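# Move bottle LB from fridge bin to bench, close door

## Task

Find the bottle marked LB in the refrigerator's bin, lift it out and set it upright on the bench, keep the remaining three bottles upright inside the refrigerator, and close the refrigerator door. If no bottle carries the LB marking, leave all four inside, close the door, and press the CALL key on the operator panel so that it latches down.

## Robot and tools

ROBOT. Two arms, left_arm and right_arm, each on its own carriage on one floor track that runs along y at x = 0. left_rail carries left_arm and is always the carriage on the +y side; right_rail carries right_arm. Names do not match image sides. Each base sits at x = 0, y = its carriage's position_m, z = 0.04 m, facing +x. Each arm ends in a two-finger parallel gripper whose fingers point along the gripper's +z and close along its y; a block protrudes about 10 cm toward the gripper's +x.

SCENE FRAME (used in results). Fixed to the table: table top z = 0, +z up, +x the direction the arms face, +y to their left, y = 0 mid-track. The table edge is at x = 0.17 m. Positions in metres, velocities m/s and rad/s, orientation as quaternion wxyz. end_effector_position is the point between closed pads; fingertips extend about 33 mm past it (9 mm when wide open).

execute_actions(actions, cameras). actions is a list run in order; each action may hold rows, steps, until, and device commands for left_rail or right_rail. rows: up to 15 rows, one per 1/30 s control step. Every row has 18 numbers in [-1, 1], always both arms: left dx, dy, dz, rx, ry, rz, gripper position, force_limit, speed, then the same nine for the right. The six pose numbers are offsets, not poses: they count from that arm's Hand target as it was when the action began, expressed in that Hand target's own axes, and every row counts from that same start. 1.0 = 0.6 m for dx/dy/dz and 180 degrees for rx/ry/rz (together one rotation vector). Repeating an offset in a new action moves the arm further. All six zero re-commands the current Hand target. steps: 1 to 450, default 15, at least the row count; after the last row the arm keeps heading to that row's target. Ramp offsets gradually (0.01 per row is about 0.18 m/s) to avoid jerks. Orientation commands are clipped to within 32 degrees of the measured one per step.
Gripper numbers: position +1 fully open (140 mm), pads touch near -0.8, -1 closes until blocked. force_limit -1 to +1 (roughly 14 N to 58 N at slow close); speed -1 to +1 (about 30 to 250 mm/s), faster closes grip harder. Both start at +1. To leave a gripper unchanged resend its last three numbers; a 0 is a real command.
Device commands: {"left_rail": {"position_m": ...}} with position_m in m (left_rail -0.8 to 1.5, right_rail -1.5 to 0.8), speed_m_s 0.01 to 1, acceleration_factor 0.1 to 1 (times 1.1 m/s2), or {"stop": true}. This is an absolute place on the track. Any bad value refuses the whole call. Rows never drive a carriage, but targets ride with it. To drive: send position_m, then an action like {"steps": n, "until": {"left_rail": {"position_status": ["!=", "moving"]}}}. until conditions read only rails, with "=", "!=", "<", "<=", ">", ">=", or {"all"/"any": {"status": "ended"}}. Keep carriages at least 0.78 m apart.
cameras: names or ["all"]; an empty actions list returns all images.

move(target, speed, blend, stop_force, zero, blocking, cameras). Straight-line paths for both grippers. target is one 18-number row or a list of up to 15 rows, same layout, offsets from each Hand target (every row in a list counts from the same Hand targets). speed 0.002 to 3.2 m/s (default 0.25), one value or one per target. blend in m rounds corners in a list. stop_force 4 to 120 N ends an arm's path when its wrist sensor feels that much push; zero (default true) rezeroes first. blocking=false returns after about 0.5 s (not with stop_force); then call wait or stop before other motion. Paths do not avoid obstacles. Steer paths around an arm's own base.

wait(seconds 0 to 10). stop() brakes a running move. zoom_image(camera, region [x0,y0,x1,y1] in pixels, at most 504 by 504) on cam_high, cam_low, cam_bench_left, cam_bench_mid, cam_bench_right, cam_left_wrist or cam_right_wrist (672x504 each). zero_wrist_force(arm). finished_scene(scene=1) ends everything.

RESULTS. Hand target: the pose next offsets start from. Joint positions: per arm, rail m then six joints rad. object_status: 0 moving, 1 blocked while opening, 2 blocked while closing (grip), 3 reached position or pads met (maybe empty). position_measured in counts: 3 open, about 139 = 60 mm, 230 pads together. Rails report position_m, position_status (moving, done, contact_stop, time_out, stopped, stopped_with_arm, stopped_for_other_arm, stopped_for_other_carriage) and position_answer (taken/not_taken). move adds a line such as done, off_target, held or fault, plus limits. Wrist force/torque in the gripper's axes; Motor temperatures per joint; MOTOR HOT warns near 85 °C over-temperature stop.

AVOID. Nothing may fall off the table or land on the track or metal strip. Do not drop or fling parts, slam the door or hit fixed things. Net force near 150 N or joint torques at their limits (elbow 139, wrists 50.2 N m) stop the arm for 10 s. Commanding even slightly past a firm contact can fault. Never let the arms touch or one gripper squeeze the other. Avoid long stretched holds that heat motors. Let carriages arrive before precise moves or ending.

Each tool is called after "Request:" as name([rows], argument=value, ...), one row to a line, values as JSON.

## Session

Request:
execute_actions(actions=[])

Scene clock: 0.00 s.
left_arm: end_effector_position=(+0.3563, +1.3782, +0.5790) position_measured=3 object_status=3 end_effector_quat_wxyz=(+0.000, +0.000, +1.000, +0.000) | right_arm: end_effector_position=(+0.3563, -1.1813, +0.5790) position_measured=3 object_status=3 end_effector_quat_wxyz=(+0.000, +0.000, +1.000, +0.000)
Joint positions: left_arm=[1.3 -0.281 -2.157 1.821 -1.235 -1.571 -0.281] | right_arm=[-1.26 -0.28 -2.157 1.821 -1.235 -1.571 -0.281]
Joint velocities: within noise
Joint torques (N m): no reading
Motor temperatures (°C): left_arm=[31 29 25 29 32 32] | right_arm=[34 26 26 32 33 39]
Wrist force (N): no reading
Wrist torque (N m): no reading
Wrist force, peak (N): no reading
Hand target: left_arm +0.3563, +1.3782, +0.5790; +0.000, +0.000, +1.000, +0.000 | right_arm +0.3563, -1.1813, +0.5790; +0.000, +0.000, +1.000, +0.000
Tool commands: left_gripper/position=+1.0 left_gripper/force_limit=+1.0 left_gripper/speed=+1.0 right_gripper/position=+1.0 right_gripper/force_limit=+1.0 right_gripper/speed=+1.0
left_rail: position_m=1.300 position_status=done
right_rail: position_m=-1.260 position_status=done

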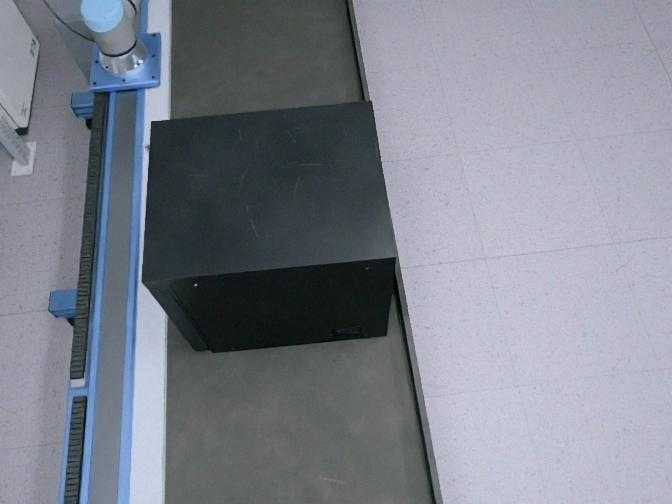

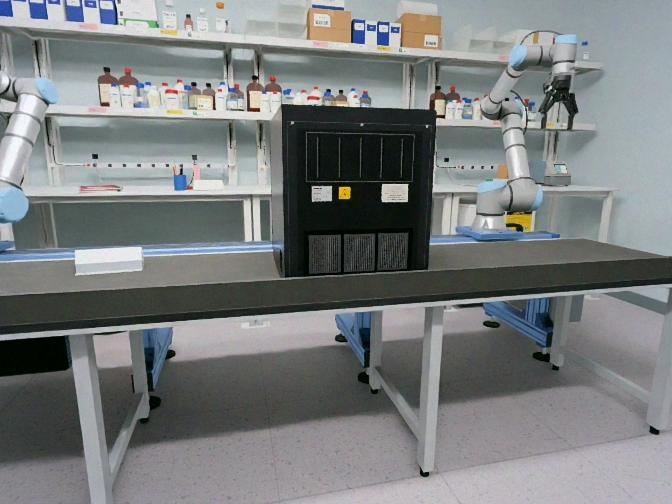

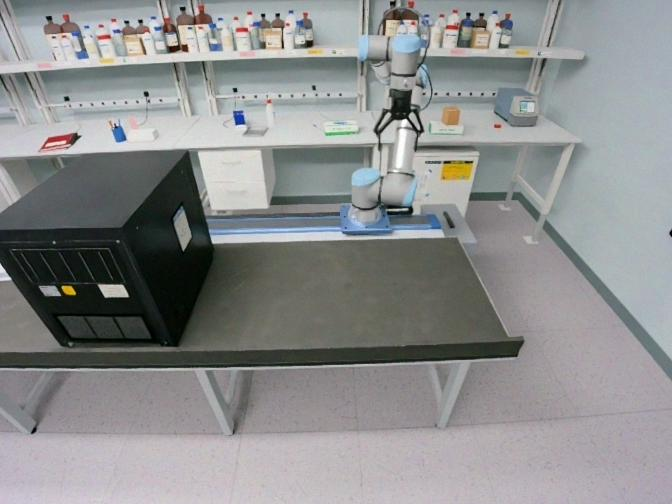

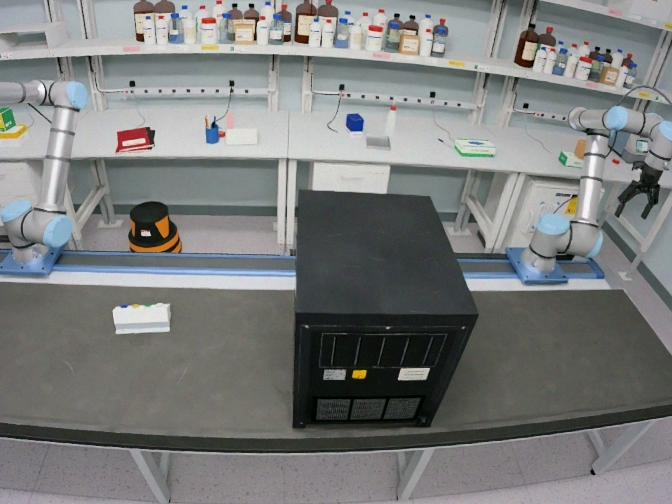

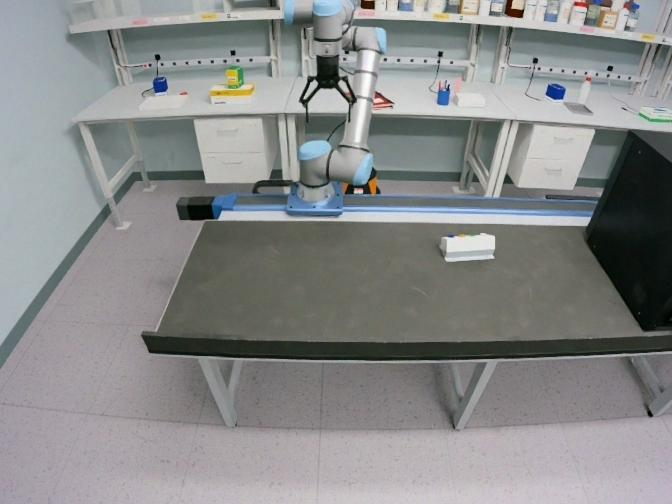

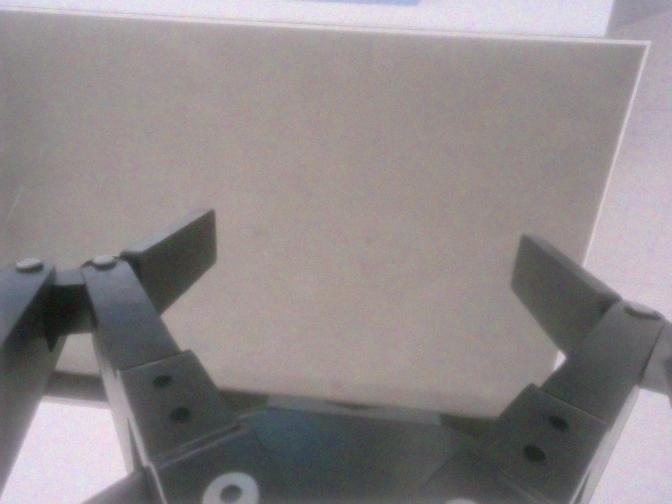

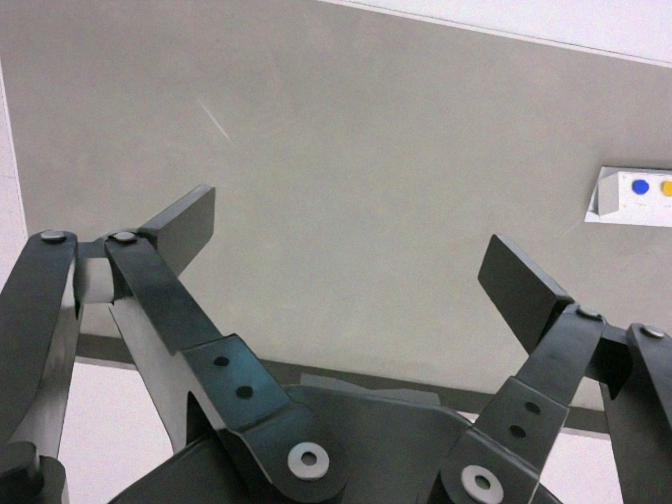

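Request:
execute_actions([
  {"right_rail":{"position_m":-0.25},"steps":150,"until":{"right_rail":{"position_status":["!=","moving"]}}},
], cameras=["cam_right_wrist"])

Request:
move(target=[0,0,0,0,0,0,1,1,1,0.677,0.95,0.217,0,-0.5,0,1,1,1], cameras=["all"])

Scene clock: 21.47 s.
left_arm: end_effector_position=(+0.3563, +1.3782, +0.5790) position_measured=3 object_status=3 end_effector_quat_wxyz=(+0.000, +0.000, +1.000, +0.000) | right_arm: end_effector_position=(+0.3563, -0.1714, +0.5790) position_measured=3 object_status=3 end_effector_quat_wxyz=(+0.000, +0.000, +1.000, +0.000)
Joint positions: left_arm=[1.3 -0.281 -2.157 1.821 -1.235 -1.571 -0.281] | right_arm=[-0.25 -0.28 -2.157 1.821 -1.235 -1.571 -0.28]
Joint torques (N m): left_arm=[-1.99 -1.07 -46.26 -3.99 -0.23 0.68] | right_arm=[2.05 -1.07 -52.98 -4.09 0.16 -0.04]
Wrist force (N): left_arm=[-0.2 0.0 -0.4] | right_arm=[0.0 0.4 -0.1]
Wrist torque (N m): left_arm=[0.01 0.05 0.00] | right_arm=[0.08 0.02 0.00]
Wrist force, peak (N): left_arm=[0.9 0.2 -0.3] | right_arm=[-0.2 -2.9 -0.4]
Hand target: left_arm +0.3563, +1.3782, +0.5790; +0.000, +0.000, +1.000, +0.000 | right_arm +0.3563, -0.1714, +0.5790; +0.000, +0.000, +1.000, +0.000
Tool commands: left_gripper/position=+1.0 left_gripper/force_limit=+1.0 left_gripper/speed=+1.0 right_gripper/position=+1.0 right_gripper/force_limit=+1.0 right_gripper/speed=+1.0
left_rail: position_m=1.300 position_status=done
right_rail: position_m=-0.250 position_status=done
Images, in order (width x height): cam_right_wrist 672x504.

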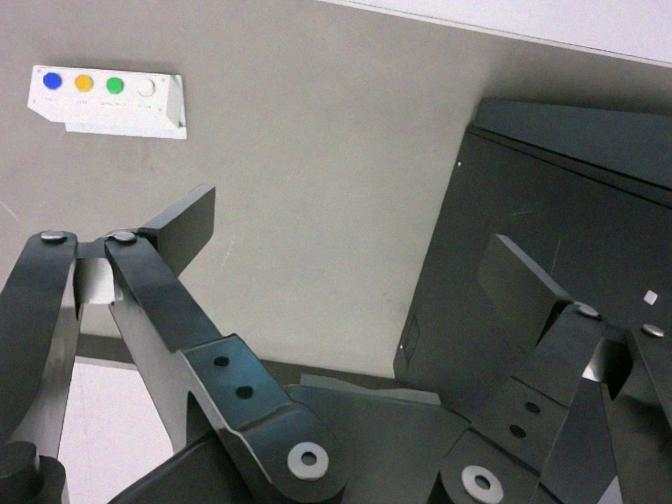

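Scene clock: 26.03 s.
left_arm: end_effector_position=(+0.3563, +1.3782, +0.5790) position_measured=3 object_status=3 end_effector_quat_wxyz=(+0.000, +0.000, +1.000, +0.000) | right_arm: end_effector_position=(-0.0499, +0.3986, +0.4487) position_measured=3 object_status=3 end_effector_quat_wxyz=(+0.707, +0.000, +0.707, +0.000)
Joint positions: left_arm=[1.3 -0.281 -2.157 1.821 -1.235 -1.571 -0.281] | right_arm=[-0.25 1.881 -1.217 1.626 -0.409 -2.832 3.141]
Joint torques (N m): left_arm=[-0.24 -1.28 -46.61 -4.07 -0.15 0.5] | right_arm=[-16.42 -56.39 -58.62 4.51 3.9 2.09]
Wrist force (N): left_arm=[0.0 0.1 -0.1] | right_arm=[-2.7 -2.1 2.4]
Wrist torque (N m): left_arm=[0.02 0.00 0.00] | right_arm=[-0.11 0.31 0.30]
Wrist force, peak (N): left_arm=[0.4 0.2 -0.6] | right_arm=[-2.9 -2.1 2.5]
Hand target: left_arm +0.3563, +1.3782, +0.5790; +0.000, +0.000, +1.000, +0.000 | right_arm -0.0499, +0.3986, +0.4487; +0.707, +0.000, +0.707, +0.000
Off the commanded pose: left_arm 0.000 m, 0 deg | right_arm 0.000 m, 0 deg.
left_rail: position_m=1.300 position_status=done
right_rail: position_m=-0.250 position_status=done
move: done

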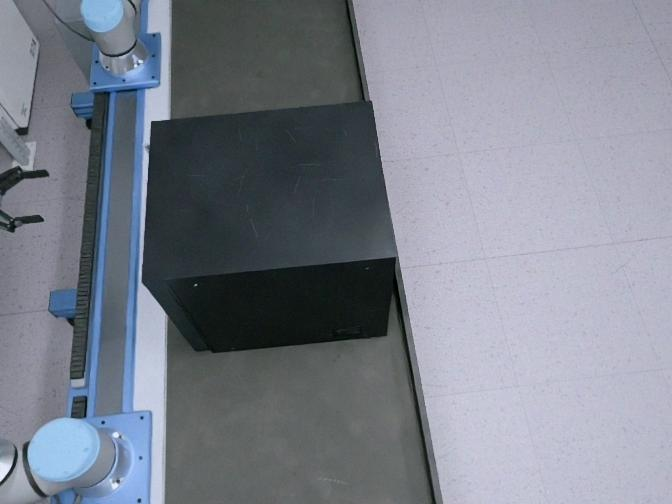

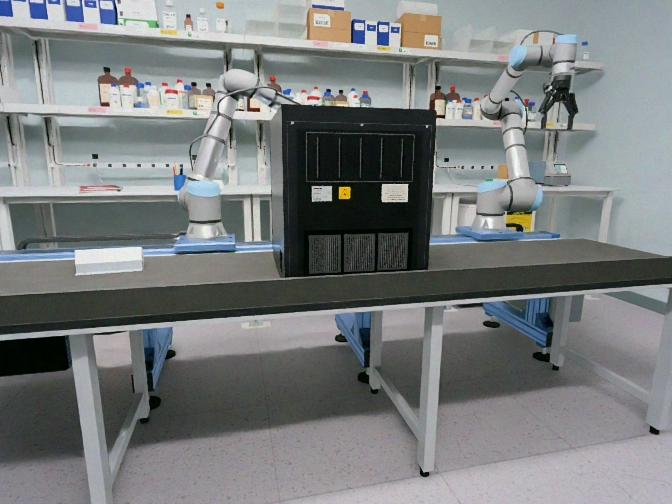

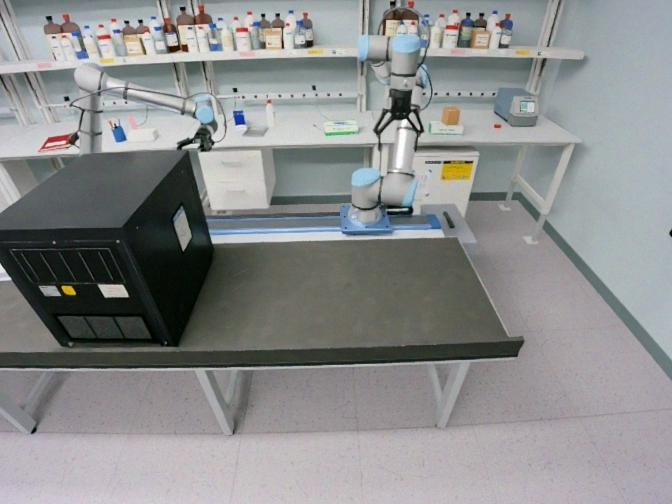

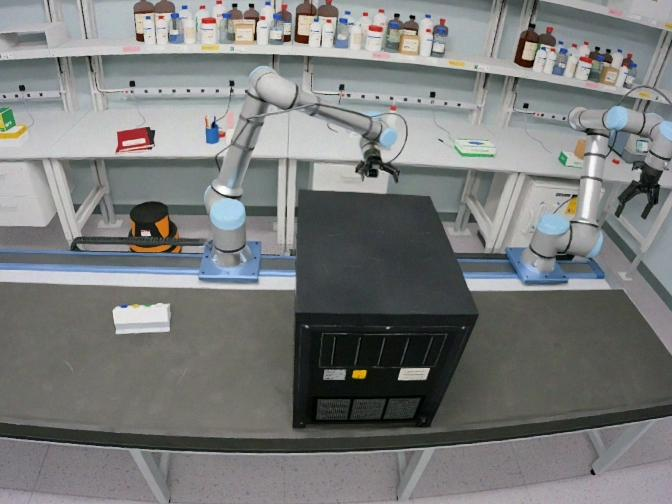

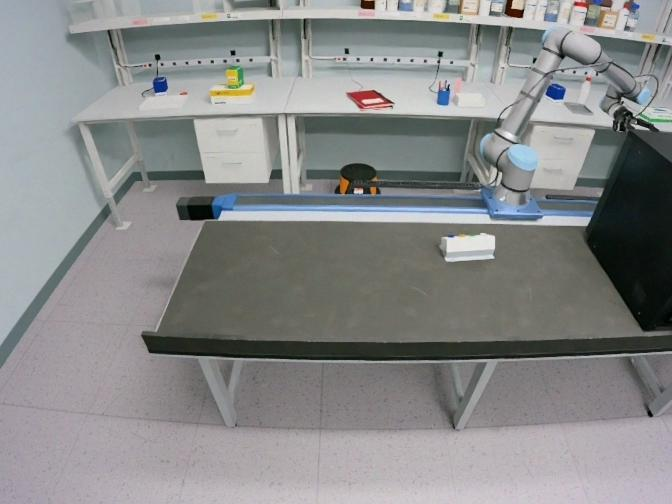

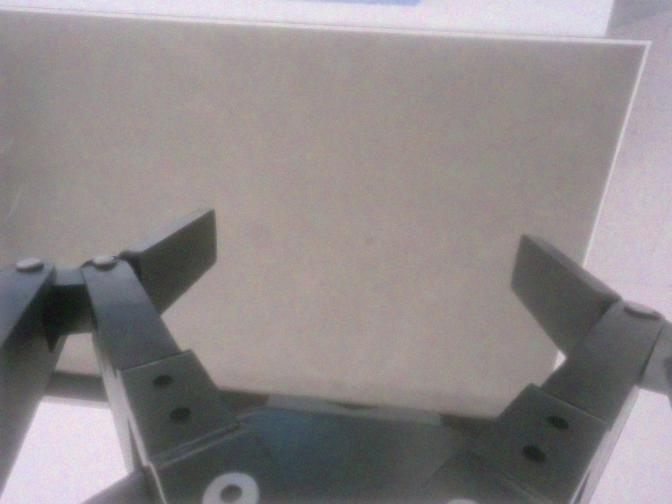

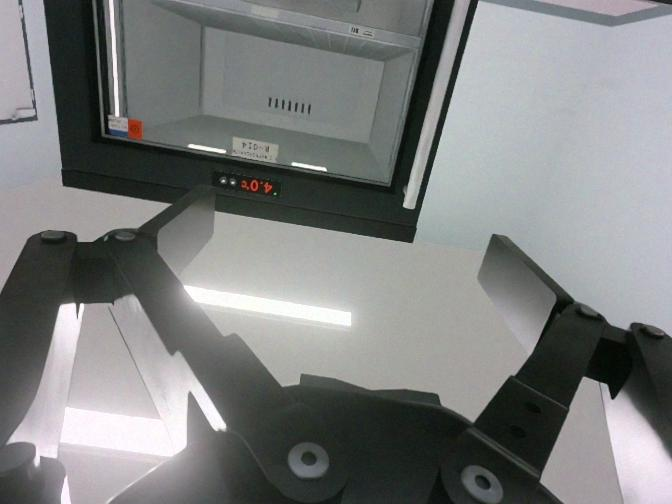

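Request:
move(target=[0,0,0,0,0,0,1,1,1,0.4,-0.12,-0.1,0,0,0,1,1,1], cameras=["cam_right_wrist"])

Scene clock: 30.07 s.
left_arm: end_effector_position=(+0.3563, +1.3782, +0.5790) position_measured=3 object_status=3 end_effector_quat_wxyz=(+0.000, +0.000, +1.000, +0.000) | right_arm: end_effector_position=(-0.1098, +0.3266, +0.2089) position_measured=3 object_status=3 end_effector_quat_wxyz=(+0.707, +0.000, +0.707, +0.000)
Joint positions: left_arm=[1.3 -0.281 -2.157 1.821 -1.235 -1.571 -0.281] | right_arm=[-0.25 1.994 -1.025 1.839 -0.814 -2.719 3.142]
Joint torques (N m): left_arm=[-0.21 -1.04 -46.25 -4.37 -0.04 0.26] | right_arm=[20.03 -57.24 -21.55 -2.03 4.01 -1.91]
Wrist force (N): left_arm=[-0.4 0.1 0.0] | right_arm=[-2.6 -1.9 2.6]
Wrist torque (N m): left_arm=[0.03 0.10 0.01] | right_arm=[0.01 0.37 0.62]
Wrist force, peak (N): left_arm=[-0.3 0.2 -0.6] | right_arm=[-5.0 -1.2 2.8]
Hand target: left_arm +0.3563, +1.3782, +0.5790; +0.000, +0.000, +1.000, +0.000 | right_arm -0.1098, +0.3266, +0.2087; +0.707, +0.000, +0.707, +0.000
Off the commanded pose: left_arm 0.000 m, 0 deg | right_arm 0.000 m, 0 deg.
left_rail: position_m=1.300 position_status=done
right_rail: position_m=-0.250 position_status=done
move: done
Images, in order (width x height): cam_right_wrist 672x504.

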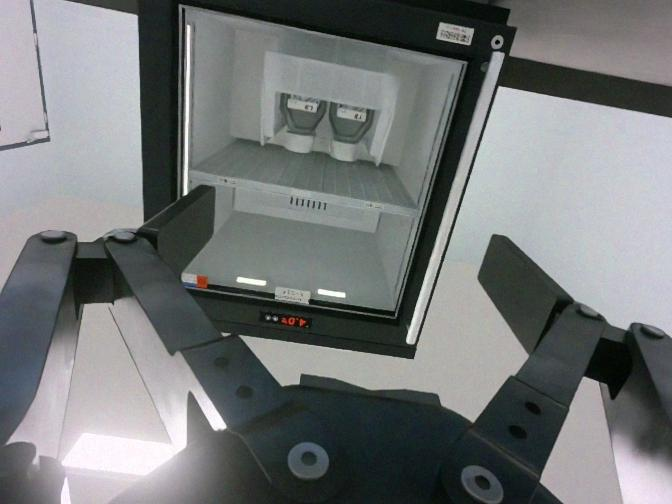

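Request:
zoom_image(camera="cam_right_wrist", region=[240, 40, 420, 180])

Scaled by 2.800 from the camera's 672x504 image, which has a finer 960x720 frame.

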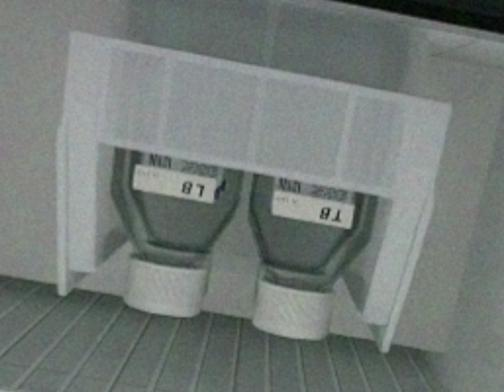

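Request:
move(target=[0,0,0,0,0,0,1,1,1,-0.1,0.05,0.0,0,0,1,1,1,1], cameras=["cam_right_wrist"])

Request:
zoom_image(camera="cam_right_wrist", region=[200, 100, 500, 400])

Scene clock: 47.83 s.
left_arm: end_effector_position=(+0.3563, +1.3782, +0.5790) position_measured=3 object_status=3 end_effector_quat_wxyz=(+0.000, +0.000, +1.000, +0.000) | right_arm: end_effector_position=(-0.1098, +0.3463, +0.2481) position_measured=3 object_status=3 end_effector_quat_wxyz=(+0.364, +0.608, +0.367, +0.603)
Joint positions: left_arm=[1.3 -0.281 -2.157 1.821 -1.235 -1.571 -0.281] | right_arm=[-0.25 1.983 -1.058 1.794 -0.756 -2.73 5.18]
Joint torques (N m): left_arm=[-1.47 -1.7 -46.51 -4.29 0.05 0.54] | right_arm=[6.87 -59.18 -24.51 -2.06 0.72 -1.87]
Wrist force (N): left_arm=[0.1 0.4 0.2] | right_arm=[1.0 1.8 1.6]
Wrist torque (N m): left_arm=[0.09 -0.02 0.01] | right_arm=[1.00 -0.35 0.08]
Wrist force, peak (N): left_arm=[0.4 0.5 -0.6] | right_arm=[-3.4 -2.3 2.8]
Hand target: left_arm +0.3563, +1.3782, +0.5790; +0.000, +0.000, +1.000, +0.000 | right_arm -0.1098, +0.3462, +0.2481; +0.364, +0.608, +0.367, +0.603 (not the last commanded pose)
Off the commanded pose: left_arm 0.000 m, 0 deg | right_arm 0.023 m, 62 deg.
left_rail: position_m=1.300 position_status=done
right_rail: position_m=-0.250 position_status=done
move: held (right_arm; a check stopped the path); limits=held
pose unreachable (right arm): on one or more control steps of this call, first in action 0 (counted from 0), this arm could not follow its commanded pose, so it was not sent that pose on those steps. It may still have moved: this result reports where it is.
cause: moving toward the commanded pose would bring two parts of the arm too close to each other (its gripper and another part of the arm, with joints 5 (wrist 1) to 7 (wrist 3) between them, 5 mm apart when it was first held).
Images, in order (width x height): cam_right_wrist 672x504.

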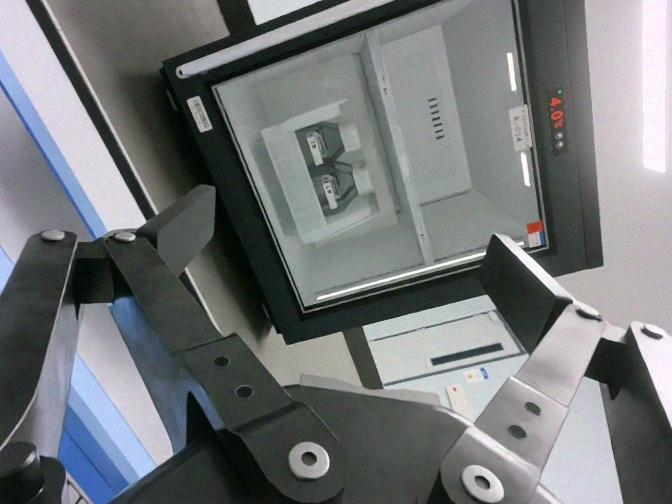

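Scaled by 1.680 from the camera's 672x504 image, which has a finer 960x720 frame.

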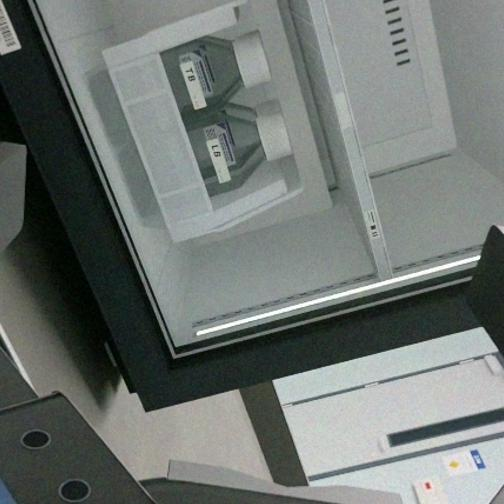

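Request:
zoom_image(camera="cam_right_wrist", region=[290, 110, 370, 220])

Scaled by 4.582 from the camera's 672x504 image, which has a finer 960x720 frame.

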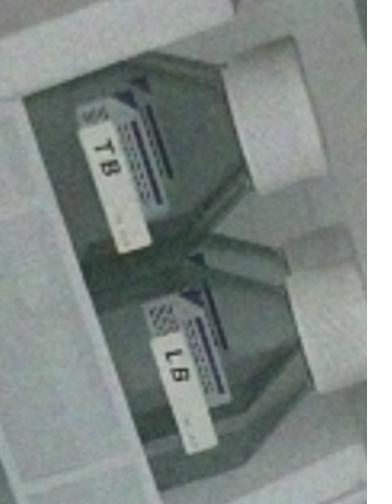

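Request:
move(target=[0,0,0,0,0,0,1,1,1,0,0,0,0,0,-0.655,1,1,1])

Request:
move(target=[0,0,0,0,0,0,1,1,1,-0.55,-0.86,0.777,0,0.5,0,1,1,1], speed=0.4)

Request:
execute_actions([
  {"right_rail":{"position_m":-1.2},"left_rail":{"position_m":1.1},"steps":150,"until":{"all":{"status":"ended"}}},
])

Request:
move(target=[0.76,-0.98,0.38,0,-0.5,0,1,1,1,0,0,0,0,0,0,1,1,1], speed=0.3, cameras=["cam_left_wrist","cam_bench_mid"])

Scene clock: 67.67 s.
left_arm: end_effector_position=(+0.3563, +1.3782, +0.5790) position_measured=3 object_status=3 end_effector_quat_wxyz=(+0.000, +0.000, +1.000, +0.000) | right_arm: end_effector_position=(-0.1099, +0.3462, +0.2481) position_measured=3 object_status=3 end_effector_quat_wxyz=(+0.704, -0.001, +0.710, +0.000)
Joint positions: left_arm=[1.3 -0.281 -2.157 1.821 -1.235 -1.571 -0.281] | right_arm=[-0.25 1.983 -1.058 1.794 -0.756 -2.73 3.122]
Joint torques (N m): left_arm=[-1.17 -2.86 -46.87 -4.24 0.15 0.72] | right_arm=[-6.06 -93.98 -24.37 -1.46 3.98 -1.61]
Wrist force (N): left_arm=[0.3 0.2 -0.1] | right_arm=[-2.5 -1.9 2.2]
Wrist torque (N m): left_arm=[0.04 -0.07 0.00] | right_arm=[0.07 0.37 0.59]
Wrist force, peak (N): left_arm=[-0.5 0.3 -0.7] | right_arm=[-2.9 -0.5 3.4]
Hand target: left_arm +0.3563, +1.3782, +0.5790; +0.000, +0.000, +1.000, +0.000 | right_arm -0.1098, +0.3462, +0.2481; +0.704, -0.001, +0.710, +0.000
Off the commanded pose: left_arm 0.000 m, 0 deg | right_arm 0.000 m, 0 deg.
left_rail: position_m=1.300 position_status=done
right_rail: position_m=-0.250 position_status=done
move: done

Scene clock: 70.77 s.
left_arm: end_effector_position=(+0.3563, +1.3782, +0.5790) position_measured=3 object_status=3 end_effector_quat_wxyz=(+0.000, +0.000, +1.000, +0.000) | right_arm: end_effector_position=(+0.3592, -0.1688, +0.5755) position_measured=3 object_status=3 end_effector_quat_wxyz=(-0.004, +0.000, +1.000, -0.001)
Joint positions: left_arm=[1.3 -0.281 -2.157 1.821 -1.235 -1.571 -0.281] | right_arm=[-0.25 -0.266 -2.147 1.822 -1.239 -1.575 -0.266]
Joint torques (N m): left_arm=[0.32 -0.17 -47.1 -4.17 0.39 0.74] | right_arm=[-15.57 16.71 -65.58 -1.03 4.33 -1.55]
Wrist force (N): left_arm=[0.2 -0.1 -0.4] | right_arm=[-0.4 -0.2 -0.4]
Wrist torque (N m): left_arm=[-0.02 -0.04 0.01] | right_arm=[-0.05 0.09 0.14]
Wrist force, peak (N): left_arm=[-0.3 -0.1 -0.6] | right_arm=[-3.6 -2.3 -1.3]
Hand target: left_arm +0.3563, +1.3782, +0.5790; +0.000, +0.000, +1.000, +0.000 | right_arm +0.3592, -0.1688, +0.5755; -0.004, +0.000, +1.000, -0.001
Off the commanded pose: left_arm 0.000 m, 0 deg | right_arm 0.000 m, 0 deg.
left_rail: position_m=1.300 position_status=done
right_rail: position_m=-0.250 position_status=done
move: done

Scene clock: 72.97 s.
left_arm: end_effector_position=(+0.3563, +1.1786, +0.5790) position_measured=3 object_status=3 end_effector_quat_wxyz=(+0.000, +0.000, +1.000, +0.000) | right_arm: end_effector_position=(+0.3592, -1.1189, +0.5755) position_measured=3 object_status=3 end_effector_quat_wxyz=(-0.004, +0.000, +1.000, -0.001)
Joint positions: left_arm=[1.1 -0.281 -2.157 1.821 -1.235 -1.571 -0.281] | right_arm=[-1.2 -0.266 -2.147 1.822 -1.239 -1.575 -0.267]
Joint torques (N m): left_arm=[-0.98 -0.19 -46.59 -4.25 0.31 0.71] | right_arm=[-7.28 -4.89 -57.85 -2.36 1.16 -1.6]
Wrist force (N): left_arm=[-0.1 -0.1 0.0] | right_arm=[-0.4 -0.2 -0.9]
Wrist torque (N m): left_arm=[-0.03 0.02 0.01] | right_arm=[-0.04 0.07 0.13]
Wrist force, peak (N): left_arm=[-0.1 3.0 -0.1] | right_arm=[0.1 -2.5 -0.4]
Hand target: left_arm +0.3563, +1.1786, +0.5790; +0.000, +0.000, +1.000, +0.000 | right_arm +0.3592, -1.1189, +0.5755; -0.004, +0.000, +1.000, -0.001
Tool commands: left_gripper/position=+1.0 left_gripper/force_limit=+1.0 left_gripper/speed=+1.0 right_gripper/position=+1.0 right_gripper/force_limit=+1.0 right_gripper/speed=+1.0
Off the commanded pose: left_arm 0.000 m, 0 deg | right_arm 0.000 m, 0 deg.
left_rail: position_m=1.100 position_status=done
right_rail: position_m=-1.200 position_status=done

Scene clock: 76.43 s.
left_arm: end_effector_position=(-0.0996, +0.5907, +0.3510) position_measured=3 object_status=3 end_effector_quat_wxyz=(+0.707, +0.000, +0.707, +0.000) | right_arm: end_effector_position=(+0.3592, -1.1189, +0.5755) position_measured=3 object_status=3 end_effector_quat_wxyz=(-0.004, +0.000, +1.000, -0.001)
Joint positions: left_arm=[1.1 -2.545 -1.262 1.885 -0.623 -0.974 -3.141] | right_arm=[-1.2 -0.266 -2.147 1.822 -1.239 -1.575 -0.267]
Joint torques (N m): left_arm=[10.27 -54.3 -42.1 6.12 2.29 -2.88] | right_arm=[14.68 -16.07 -44.89 -4.65 -3.1 -1.37]
Wrist force (N): left_arm=[1.5 -2.3 -1.0] | right_arm=[-0.3 -0.4 -0.6]
Wrist torque (N m): left_arm=[-0.61 -0.32 0.14] | right_arm=[-0.09 0.05 0.13]
Wrist force, peak (N): left_arm=[2.8 -3.5 -1.8] | right_arm=[-0.2 0.3 -1.0]
Hand target: left_arm -0.0996, +0.5905, +0.3510; +0.707, +0.000, +0.707, +0.000 | right_arm +0.3592, -1.1189, +0.5755; -0.004, +0.000, +1.000, -0.001
Off the commanded pose: left_arm 0.000 m, 0 deg | right_arm 0.000 m, 0 deg.
left_rail: position_m=1.100 position_status=done
right_rail: position_m=-1.200 position_status=done
move: done; limits=paced
Images, in order (width x height): cam_bench_mid 672x504, cam_left_wrist 672x504.

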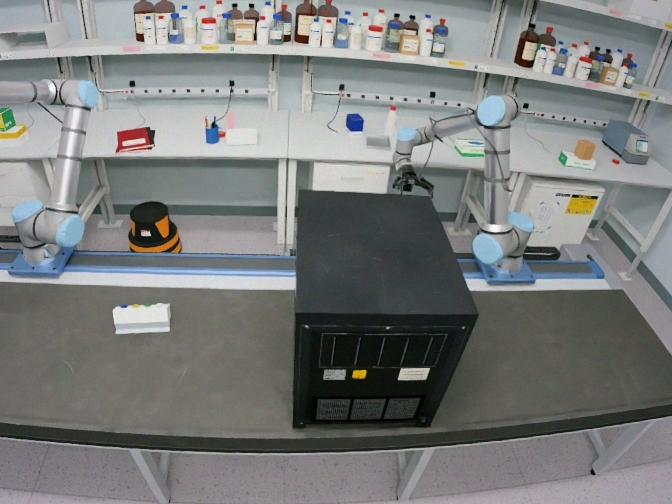

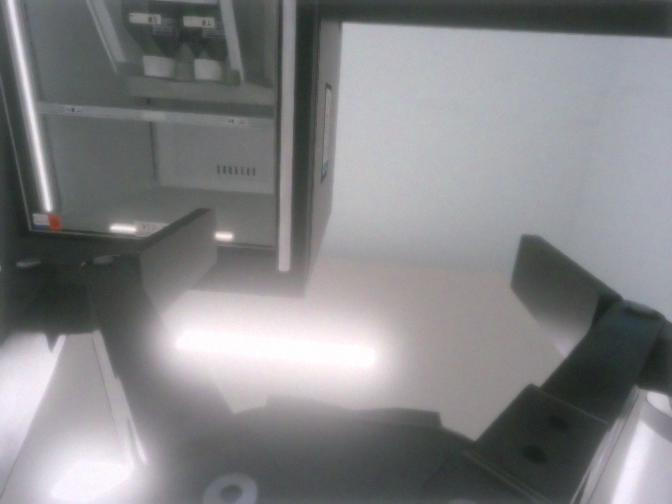

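Request:
move(target=[0.2,0,0,0,0,0,1,1,1,0,0,0,0,0,0,1,1,1], cameras=["cam_left_wrist"])

Request:
move(target=[0,0,0.1667,0,0,0,1,1,1,0,0,0,0,0,0,1,1,1], cameras=["cam_left_wrist"])

Scene clock: 84.53 s.
left_arm: end_effector_position=(-0.0996, +0.5906, +0.2312) position_measured=3 object_status=3 end_effector_quat_wxyz=(+0.707, +0.000, +0.707, +0.000) | right_arm: end_effector_position=(+0.3592, -1.1189, +0.5755) position_measured=3 object_status=3 end_effector_quat_wxyz=(-0.004, +0.000, +1.000, -0.001)
Joint positions: left_arm=[1.1 -2.545 -1.124 1.954 -0.831 -0.974 -3.142] | right_arm=[-1.2 -0.266 -2.147 1.822 -1.239 -1.575 -0.267]
Joint torques (N m): left_arm=[-4.78 -61.45 -17.85 -1.02 -0.5 4.07] | right_arm=[19.04 -15.99 -44.35 -6.95 -3.37 -1.04]
Wrist force (N): left_arm=[1.3 -1.5 -1.1] | right_arm=[-0.4 -0.3 -1.0]
Wrist torque (N m): left_arm=[-0.43 -0.30 0.09] | right_arm=[-0.06 0.07 0.13]
Wrist force, peak (N): left_arm=[3.1 -1.7 -0.9] | right_arm=[-0.9 -0.2 -0.6]
Hand target: left_arm -0.0996, +0.5906, +0.2310; +0.707, +0.000, +0.707, +0.000 | right_arm +0.3592, -1.1189, +0.5755; -0.004, +0.000, +1.000, -0.001
Off the commanded pose: left_arm 0.000 m, 0 deg | right_arm 0.000 m, 0 deg.
left_rail: position_m=1.100 position_status=done
right_rail: position_m=-1.200 position_status=done
move: done
Images, in order (width x height): cam_left_wrist 672x504.

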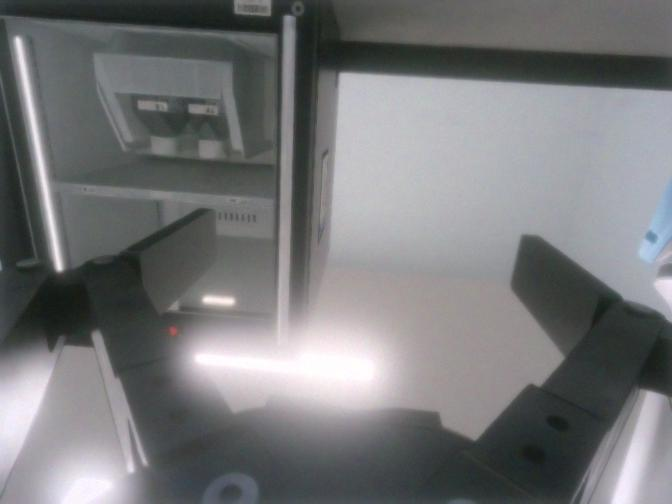

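Scene clock: 85.63 s.
left_arm: end_effector_position=(+0.0001, +0.5906, +0.2310) position_measured=3 object_status=3 end_effector_quat_wxyz=(+0.707, +0.000, +0.707, +0.000) | right_arm: end_effector_position=(+0.3592, -1.1189, +0.5755) position_measured=3 object_status=3 end_effector_quat_wxyz=(-0.004, +0.000, +1.000, -0.001)
Joint positions: left_arm=[1.1 -2.448 -1.198 2.078 -0.88 -0.877 -3.142] | right_arm=[-1.2 -0.266 -2.147 1.822 -1.239 -1.575 -0.267]
Joint torques (N m): left_arm=[6.89 -76.01 -17.94 -0.54 2.52 3.77] | right_arm=[18.63 -16.26 -44.37 -6.74 -3.45 -1.1]
Wrist force (N): left_arm=[1.2 -1.3 -1.0] | right_arm=[0.0 0.2 -0.5]
Wrist torque (N m): left_arm=[-0.29 -0.26 0.08] | right_arm=[0.05 -0.02 0.13]
Wrist force, peak (N): left_arm=[0.8 -2.3 -2.4] | right_arm=[-0.7 -0.2 -0.5]
Hand target: left_arm +0.0004, +0.5906, +0.2310; +0.707, +0.000, +0.707, +0.000 | right_arm +0.3592, -1.1189, +0.5755; -0.004, +0.000, +1.000, -0.001
Off the commanded pose: left_arm 0.000 m, 0 deg | right_arm 0.000 m, 0 deg.
left_rail: position_m=1.100 position_status=done
right_rail: position_m=-1.200 position_status=done
move: done
Images, in order (width x height): cam_left_wrist 672x504.

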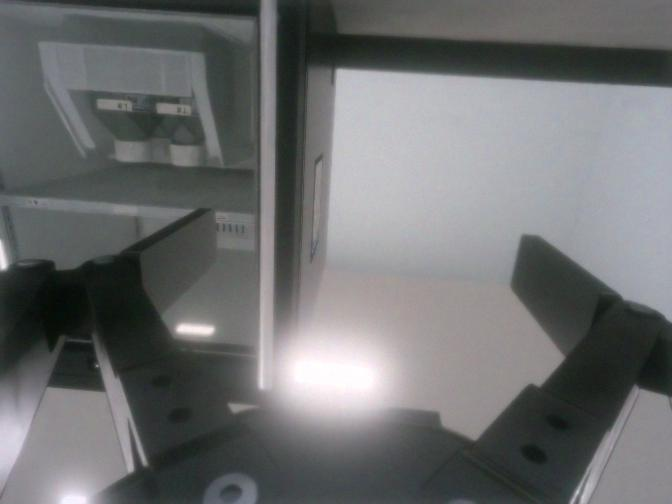

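Request:
move(target=[-0.58,0.98,0.59,0,0.5,0,1,1,1,0,0,0,0,0,0,1,1,1], speed=0.4)

Request:
execute_actions([
  {"right_rail":{"position_m":-0.6},"left_rail":{"position_m":1.2},"steps":150,"until":{"all":{"status":"ended"}}},
])

Request:
move(target=[0,0,0,0,0,0,1,1,1,0.682,0.865,0.2925,0,-0.5026,0,1,1,1], speed=0.35, cameras=["cam_right_wrist"])

Scene clock: 120.17 s.
left_arm: end_effector_position=(+0.3543, +1.1785, +0.5789) position_measured=3 object_status=3 end_effector_quat_wxyz=(+0.000, +0.000, +1.000, +0.000) end_effector_velocity=(+0.001, +0.000, +0.001) end_effector_angular_velocity=(+0.000, +0.001, +0.001) | right_arm: end_effector_position=(+0.3592, -1.1189, +0.5755) position_measured=3 object_status=3 end_effector_quat_wxyz=(-0.004, +0.000, +1.000, -0.001)
Joint positions: left_arm=[1.1 -2.423 -2.896 1.602 -0.277 -1.571 -2.423] | right_arm=[-1.2 -0.266 -2.147 1.822 -1.239 -1.575 -0.267]
Joint velocities: left_arm=[-0.001 0 0.001 -0.003 0.002 -0.001 -0.001] | right_arm=[within noise]
Joint torques (N m): left_arm=[-11.52 80.87 -24.45 -1.31 -2.48 -2.83] | right_arm=[18.57 -16.08 -44.44 -6.73 -3.3 0.13]
Wrist force (N): left_arm=[0.6 0.9 -0.3] | right_arm=[-0.8 0.0 -0.6]
Wrist torque (N m): left_arm=[0.18 -0.14 0.33] | right_arm=[0.00 0.18 0.14]
Wrist force, peak (N): left_arm=[3.4 -3.9 -2.2] | right_arm=[-0.5 0.0 -0.9]
Hand target: left_arm +0.3544, +1.1786, +0.5790; +0.000, +0.000, +1.000, +0.000 | right_arm +0.3592, -1.1189, +0.5755; -0.004, +0.000, +1.000, -0.001
Off the commanded pose: left_arm 0.000 m, 0 deg | right_arm 0.000 m, 0 deg.
left_rail: position_m=1.100 position_status=done
right_rail: position_m=-1.200 position_status=done
shoulder posture changed (left arm): the wrist came as close to joint 2's axis as it can, and the arm is now in the other of its two shoulder postures.
move: done

Scene clock: 121.97 s.
left_arm: end_effector_position=(+0.3544, +1.2786, +0.5790) position_measured=3 object_status=3 end_effector_quat_wxyz=(+0.000, +0.000, +1.000, +0.000) | right_arm: end_effector_position=(+0.3592, -0.5189, +0.5755) position_measured=3 object_status=3 end_effector_quat_wxyz=(-0.004, +0.000, +1.000, -0.001)
Joint positions: left_arm=[1.2 -2.423 -2.896 1.602 -0.276 -1.571 -2.423] | right_arm=[-0.6 -0.266 -2.147 1.822 -1.239 -1.575 -0.267]
Joint torques (N m): left_arm=[0.07 59.11 -7.28 -3.91 1.07 -2.65] | right_arm=[18.67 -15.47 -44.72 -6.24 -2.05 0.04]
Wrist force (N): left_arm=[0.7 1.3 -0.8] | right_arm=[-0.2 -0.2 -0.3]
Wrist torque (N m): left_arm=[0.26 -0.17 0.33] | right_arm=[-0.04 0.04 0.13]
Wrist force, peak (N): left_arm=[0.4 3.5 -0.8] | right_arm=[-0.2 -3.0 -0.7]
Hand target: left_arm +0.3544, +1.2786, +0.5790; +0.000, +0.000, +1.000, +0.000 | right_arm +0.3592, -0.5189, +0.5755; -0.004, +0.000, +1.000, -0.001
Tool commands: left_gripper/position=+1.0 left_gripper/force_limit=+1.0 left_gripper/speed=+1.0 right_gripper/position=+1.0 right_gripper/force_limit=+1.0 right_gripper/speed=+1.0
Off the commanded pose: left_arm 0.000 m, 0 deg | right_arm 0.000 m, 0 deg.
left_rail: position_m=1.200 position_status=done
right_rail: position_m=-0.600 position_status=done

Scene clock: 126.17 s.
left_arm: end_effector_position=(+0.3544, +1.2786, +0.5790) position_measured=3 object_status=3 end_effector_quat_wxyz=(+0.000, +0.000, +1.000, +0.000) | right_arm: end_effector_position=(-0.0516, -0.0004, +0.4022) position_measured=3 object_status=3 end_effector_quat_wxyz=(+0.707, -0.001, +0.707, +0.000)
Joint positions: left_arm=[1.2 -2.423 -2.896 1.602 -0.276 -1.571 -2.423] | right_arm=[-0.6 1.905 -1.245 1.755 -0.51 -2.808 3.14]
Joint torques (N m): left_arm=[-0.37 59.75 -7.83 -6.46 2.27 -3.22] | right_arm=[-16.72 -50.11 -56.5 4.57 3.85 1.8]
Wrist force (N): left_arm=[0.2 0.8 -0.5] | right_arm=[-2.2 -2.8 2.7]
Wrist torque (N m): left_arm=[0.16 -0.07 0.33] | right_arm=[-0.22 0.24 0.33]
Wrist force, peak (N): left_arm=[0.7 1.4 -0.5] | right_arm=[-3.0 -2.5 2.8]
Hand target: left_arm +0.3544, +1.2786, +0.5790; +0.000, +0.000, +1.000, +0.000 | right_arm -0.0516, -0.0004, +0.4021; +0.707, -0.001, +0.707, +0.000
Off the commanded pose: left_arm 0.000 m, 0 deg | right_arm 0.000 m, 0 deg.
left_rail: position_m=1.200 position_status=done
right_rail: position_m=-0.600 position_status=done
move: done
Images, in order (width x height): cam_right_wrist 672x504.

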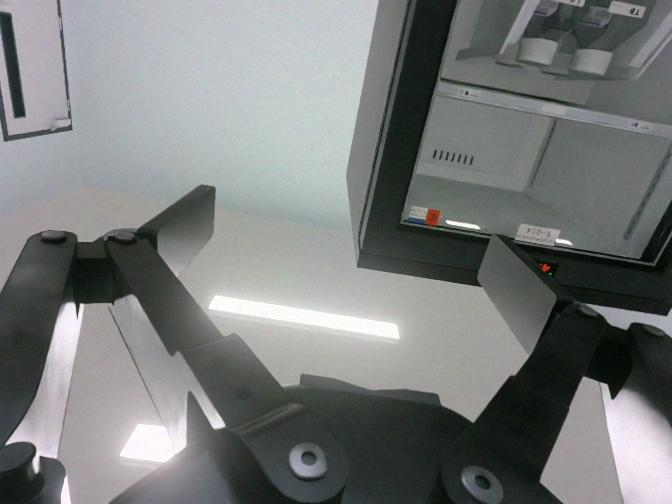

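Request:
move(target=[0,0,0,0,0,0,1,1,1,0.17,0.809,0.219,0,0,0,1,1,1], cameras=["cam_right_wrist","cam_bench_mid"])

Scene clock: 133.00 s.
left_arm: end_effector_position=(+0.3544, +1.2786, +0.5790) position_measured=3 object_status=3 end_effector_quat_wxyz=(+0.000, +0.000, +1.000, +0.000) | right_arm: end_effector_position=(+0.0796, +0.4847, +0.2993) position_measured=3 object_status=3 end_effector_quat_wxyz=(+0.705, -0.001, +0.709, +0.000)
Joint positions: left_arm=[1.2 -2.423 -2.896 1.602 -0.276 -1.571 -2.423] | right_arm=[-0.6 1.65 -0.526 0.714 -0.273 -3.064 3.056]
Joint torques (N m): left_arm=[0.4 59.46 -7.58 -6.11 2 -2.49] | right_arm=[-16.16 -104.72 -62.33 3.07 3.72 1.08]
Wrist force (N): left_arm=[0.5 1.1 -0.2] | right_arm=[-3.1 -1.9 2.5]
Wrist torque (N m): left_arm=[0.22 -0.12 0.33] | right_arm=[-0.02 0.53 0.28]
Wrist force, peak (N): left_arm=[0.1 1.5 -0.7] | right_arm=[-3.1 -4.3 2.0]
Hand target: left_arm +0.3544, +1.2786, +0.5790; +0.000, +0.000, +1.000, +0.000 | right_arm +0.0795, +0.4848, +0.2993; +0.707, -0.001, +0.707, +0.000
Off the commanded pose: left_arm 0.000 m, 0 deg | right_arm 0.000 m, 0 deg.
left_rail: position_m=1.200 position_status=done
right_rail: position_m=-0.600 position_status=done
move: done
Images, in order (width x height): cam_bench_mid 672x504, cam_right_wrist 672x504.

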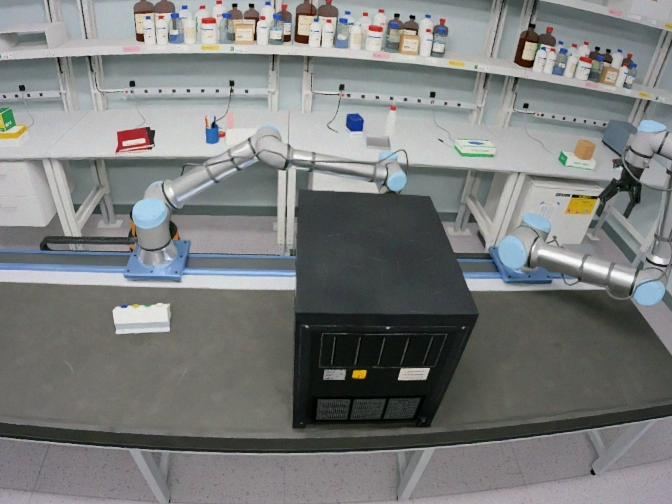

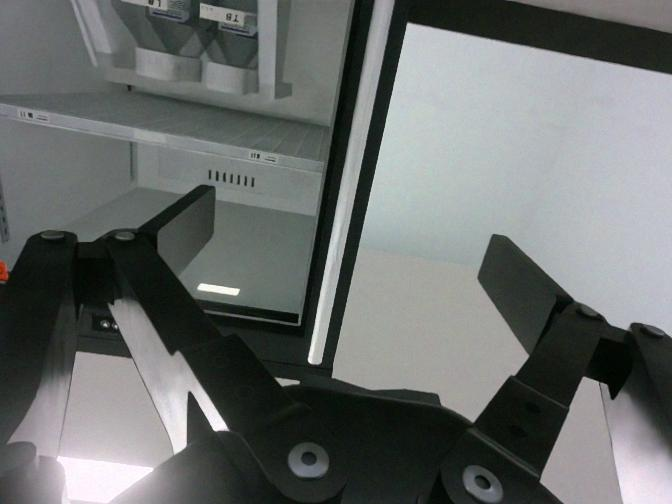

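Request:
move(target=[0,0,0,0,0,0,1,1,1,0,0,0.117,0,0,0,1,1,1], speed=0.1, stop_force=12, cameras=["cam_right_wrist"])

Request:
zoom_image(camera="cam_right_wrist", region=[60, 0, 300, 120])

Scene clock: 138.90 s.
left_arm: end_effector_position=(+0.3544, +1.2786, +0.5790) position_measured=3 object_status=3 end_effector_quat_wxyz=(+0.000, +0.000, +1.000, +0.000) | right_arm: end_effector_position=(+0.1497, +0.4849, +0.2993) position_measured=3 object_status=3 end_effector_quat_wxyz=(+0.707, -0.001, +0.707, +0.000)
Joint positions: left_arm=[1.2 -2.423 -2.896 1.602 -0.276 -1.571 -2.423] | right_arm=[-0.6 1.586 -0.545 0.755 -0.248 -3.127 3.102]
Joint torques (N m): left_arm=[-2.44 59.17 -7.93 -6.38 2.28 -2.51] | right_arm=[-17.33 -103.91 -62.42 3.55 -3.88 1.88]
Wrist force (N): left_arm=[0.3 1.0 0.1] | right_arm=[-2.2 -2.3 3.1]
Wrist torque (N m): left_arm=[0.19 -0.08 0.33] | right_arm=[-0.11 0.33 0.31]
Wrist force, peak (N): left_arm=[0.8 1.1 -0.9] | right_arm=[-2.7 -2.3 4.3]
Hand target: left_arm +0.3544, +1.2786, +0.5790; +0.000, +0.000, +1.000, +0.000 | right_arm +0.1497, +0.4849, +0.2993; +0.707, -0.001, +0.707, +0.000
Off the commanded pose: left_arm 0.000 m, 0 deg | right_arm 0.000 m, 0 deg.
left_rail: position_m=1.200 position_status=done
right_rail: position_m=-0.600 position_status=done
move: done
Images, in order (width x height): cam_right_wrist 672x504.

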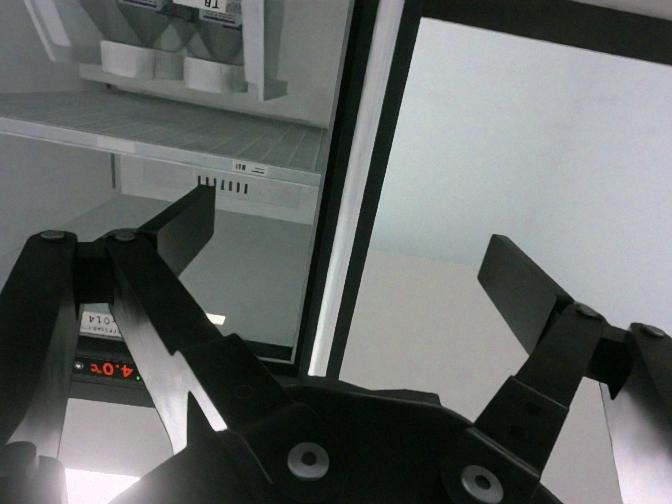

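Scaled by 2.100 from the camera's 672x504 image, which has a finer 960x720 frame.

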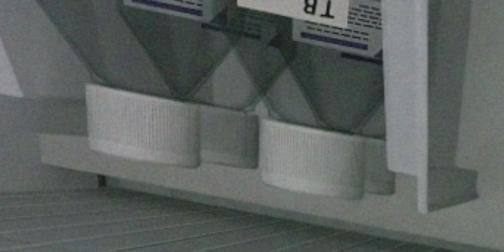

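Request:
zoom_image(camera="cam_right_wrist", region=[270, 150, 430, 390])

Scaled by 2.100 from the camera's 672x504 image, which has a finer 960x720 frame.

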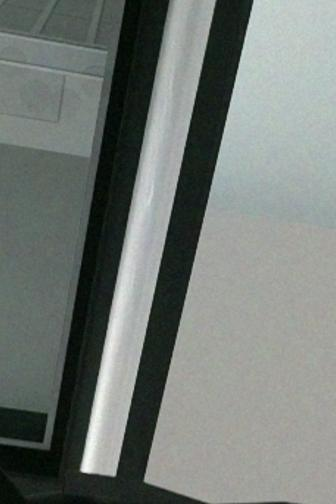

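Request:
move(target=[0,0,0,0,0,0,1,1,1,0,0,0.067,0,0,0,1,1,1], speed=0.05, stop_force=10, cameras=["cam_right_wrist"])

Request:
zoom_image(camera="cam_right_wrist", region=[270, 150, 430, 390])

Scene clock: 147.70 s.
left_arm: end_effector_position=(+0.3544, +1.2786, +0.5790) position_measured=3 object_status=3 end_effector_quat_wxyz=(+0.000, +0.000, +1.000, +0.000) | right_arm: end_effector_position=(+0.1899, +0.4849, +0.2993) position_measured=3 object_status=3 end_effector_quat_wxyz=(+0.707, -0.001, +0.707, +0.000)
Joint positions: left_arm=[1.2 -2.423 -2.896 1.602 -0.276 -1.571 -2.423] | right_arm=[-0.6 1.549 -0.555 0.775 -0.243 -3.164 3.117]
Joint torques (N m): left_arm=[-6.45 57.94 -8.16 -6.74 2.09 -2.14] | right_arm=[-17.76 -104.46 -62.57 2.96 -3.87 1.8]
Wrist force (N): left_arm=[-0.2 1.0 -0.5] | right_arm=[-2.8 -2.1 3.2]
Wrist torque (N m): left_arm=[0.19 0.04 0.33] | right_arm=[-0.06 0.50 0.34]
Wrist force, peak (N): left_arm=[0.3 1.5 -0.6] | right_arm=[-2.7 -2.4 3.6]
Hand target: left_arm +0.3544, +1.2786, +0.5790; +0.000, +0.000, +1.000, +0.000 | right_arm +0.1899, +0.4849, +0.2993; +0.707, -0.001, +0.707, +0.000
Off the commanded pose: left_arm 0.000 m, 0 deg | right_arm 0.000 m, 0 deg.
left_rail: position_m=1.200 position_status=done
right_rail: position_m=-0.600 position_status=done
move: done
Images, in order (width x height): cam_right_wrist 672x504.

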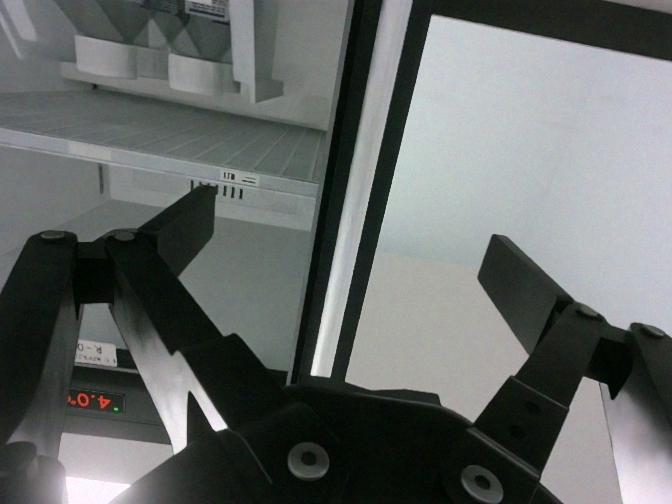

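Scaled by 2.100 from the camera's 672x504 image, which has a finer 960x720 frame.

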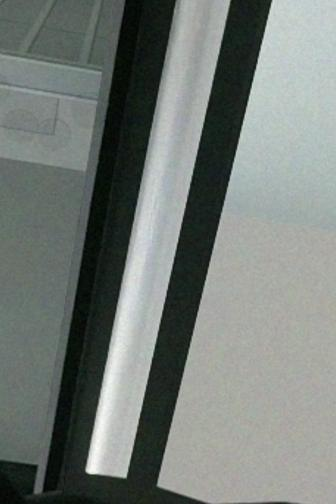

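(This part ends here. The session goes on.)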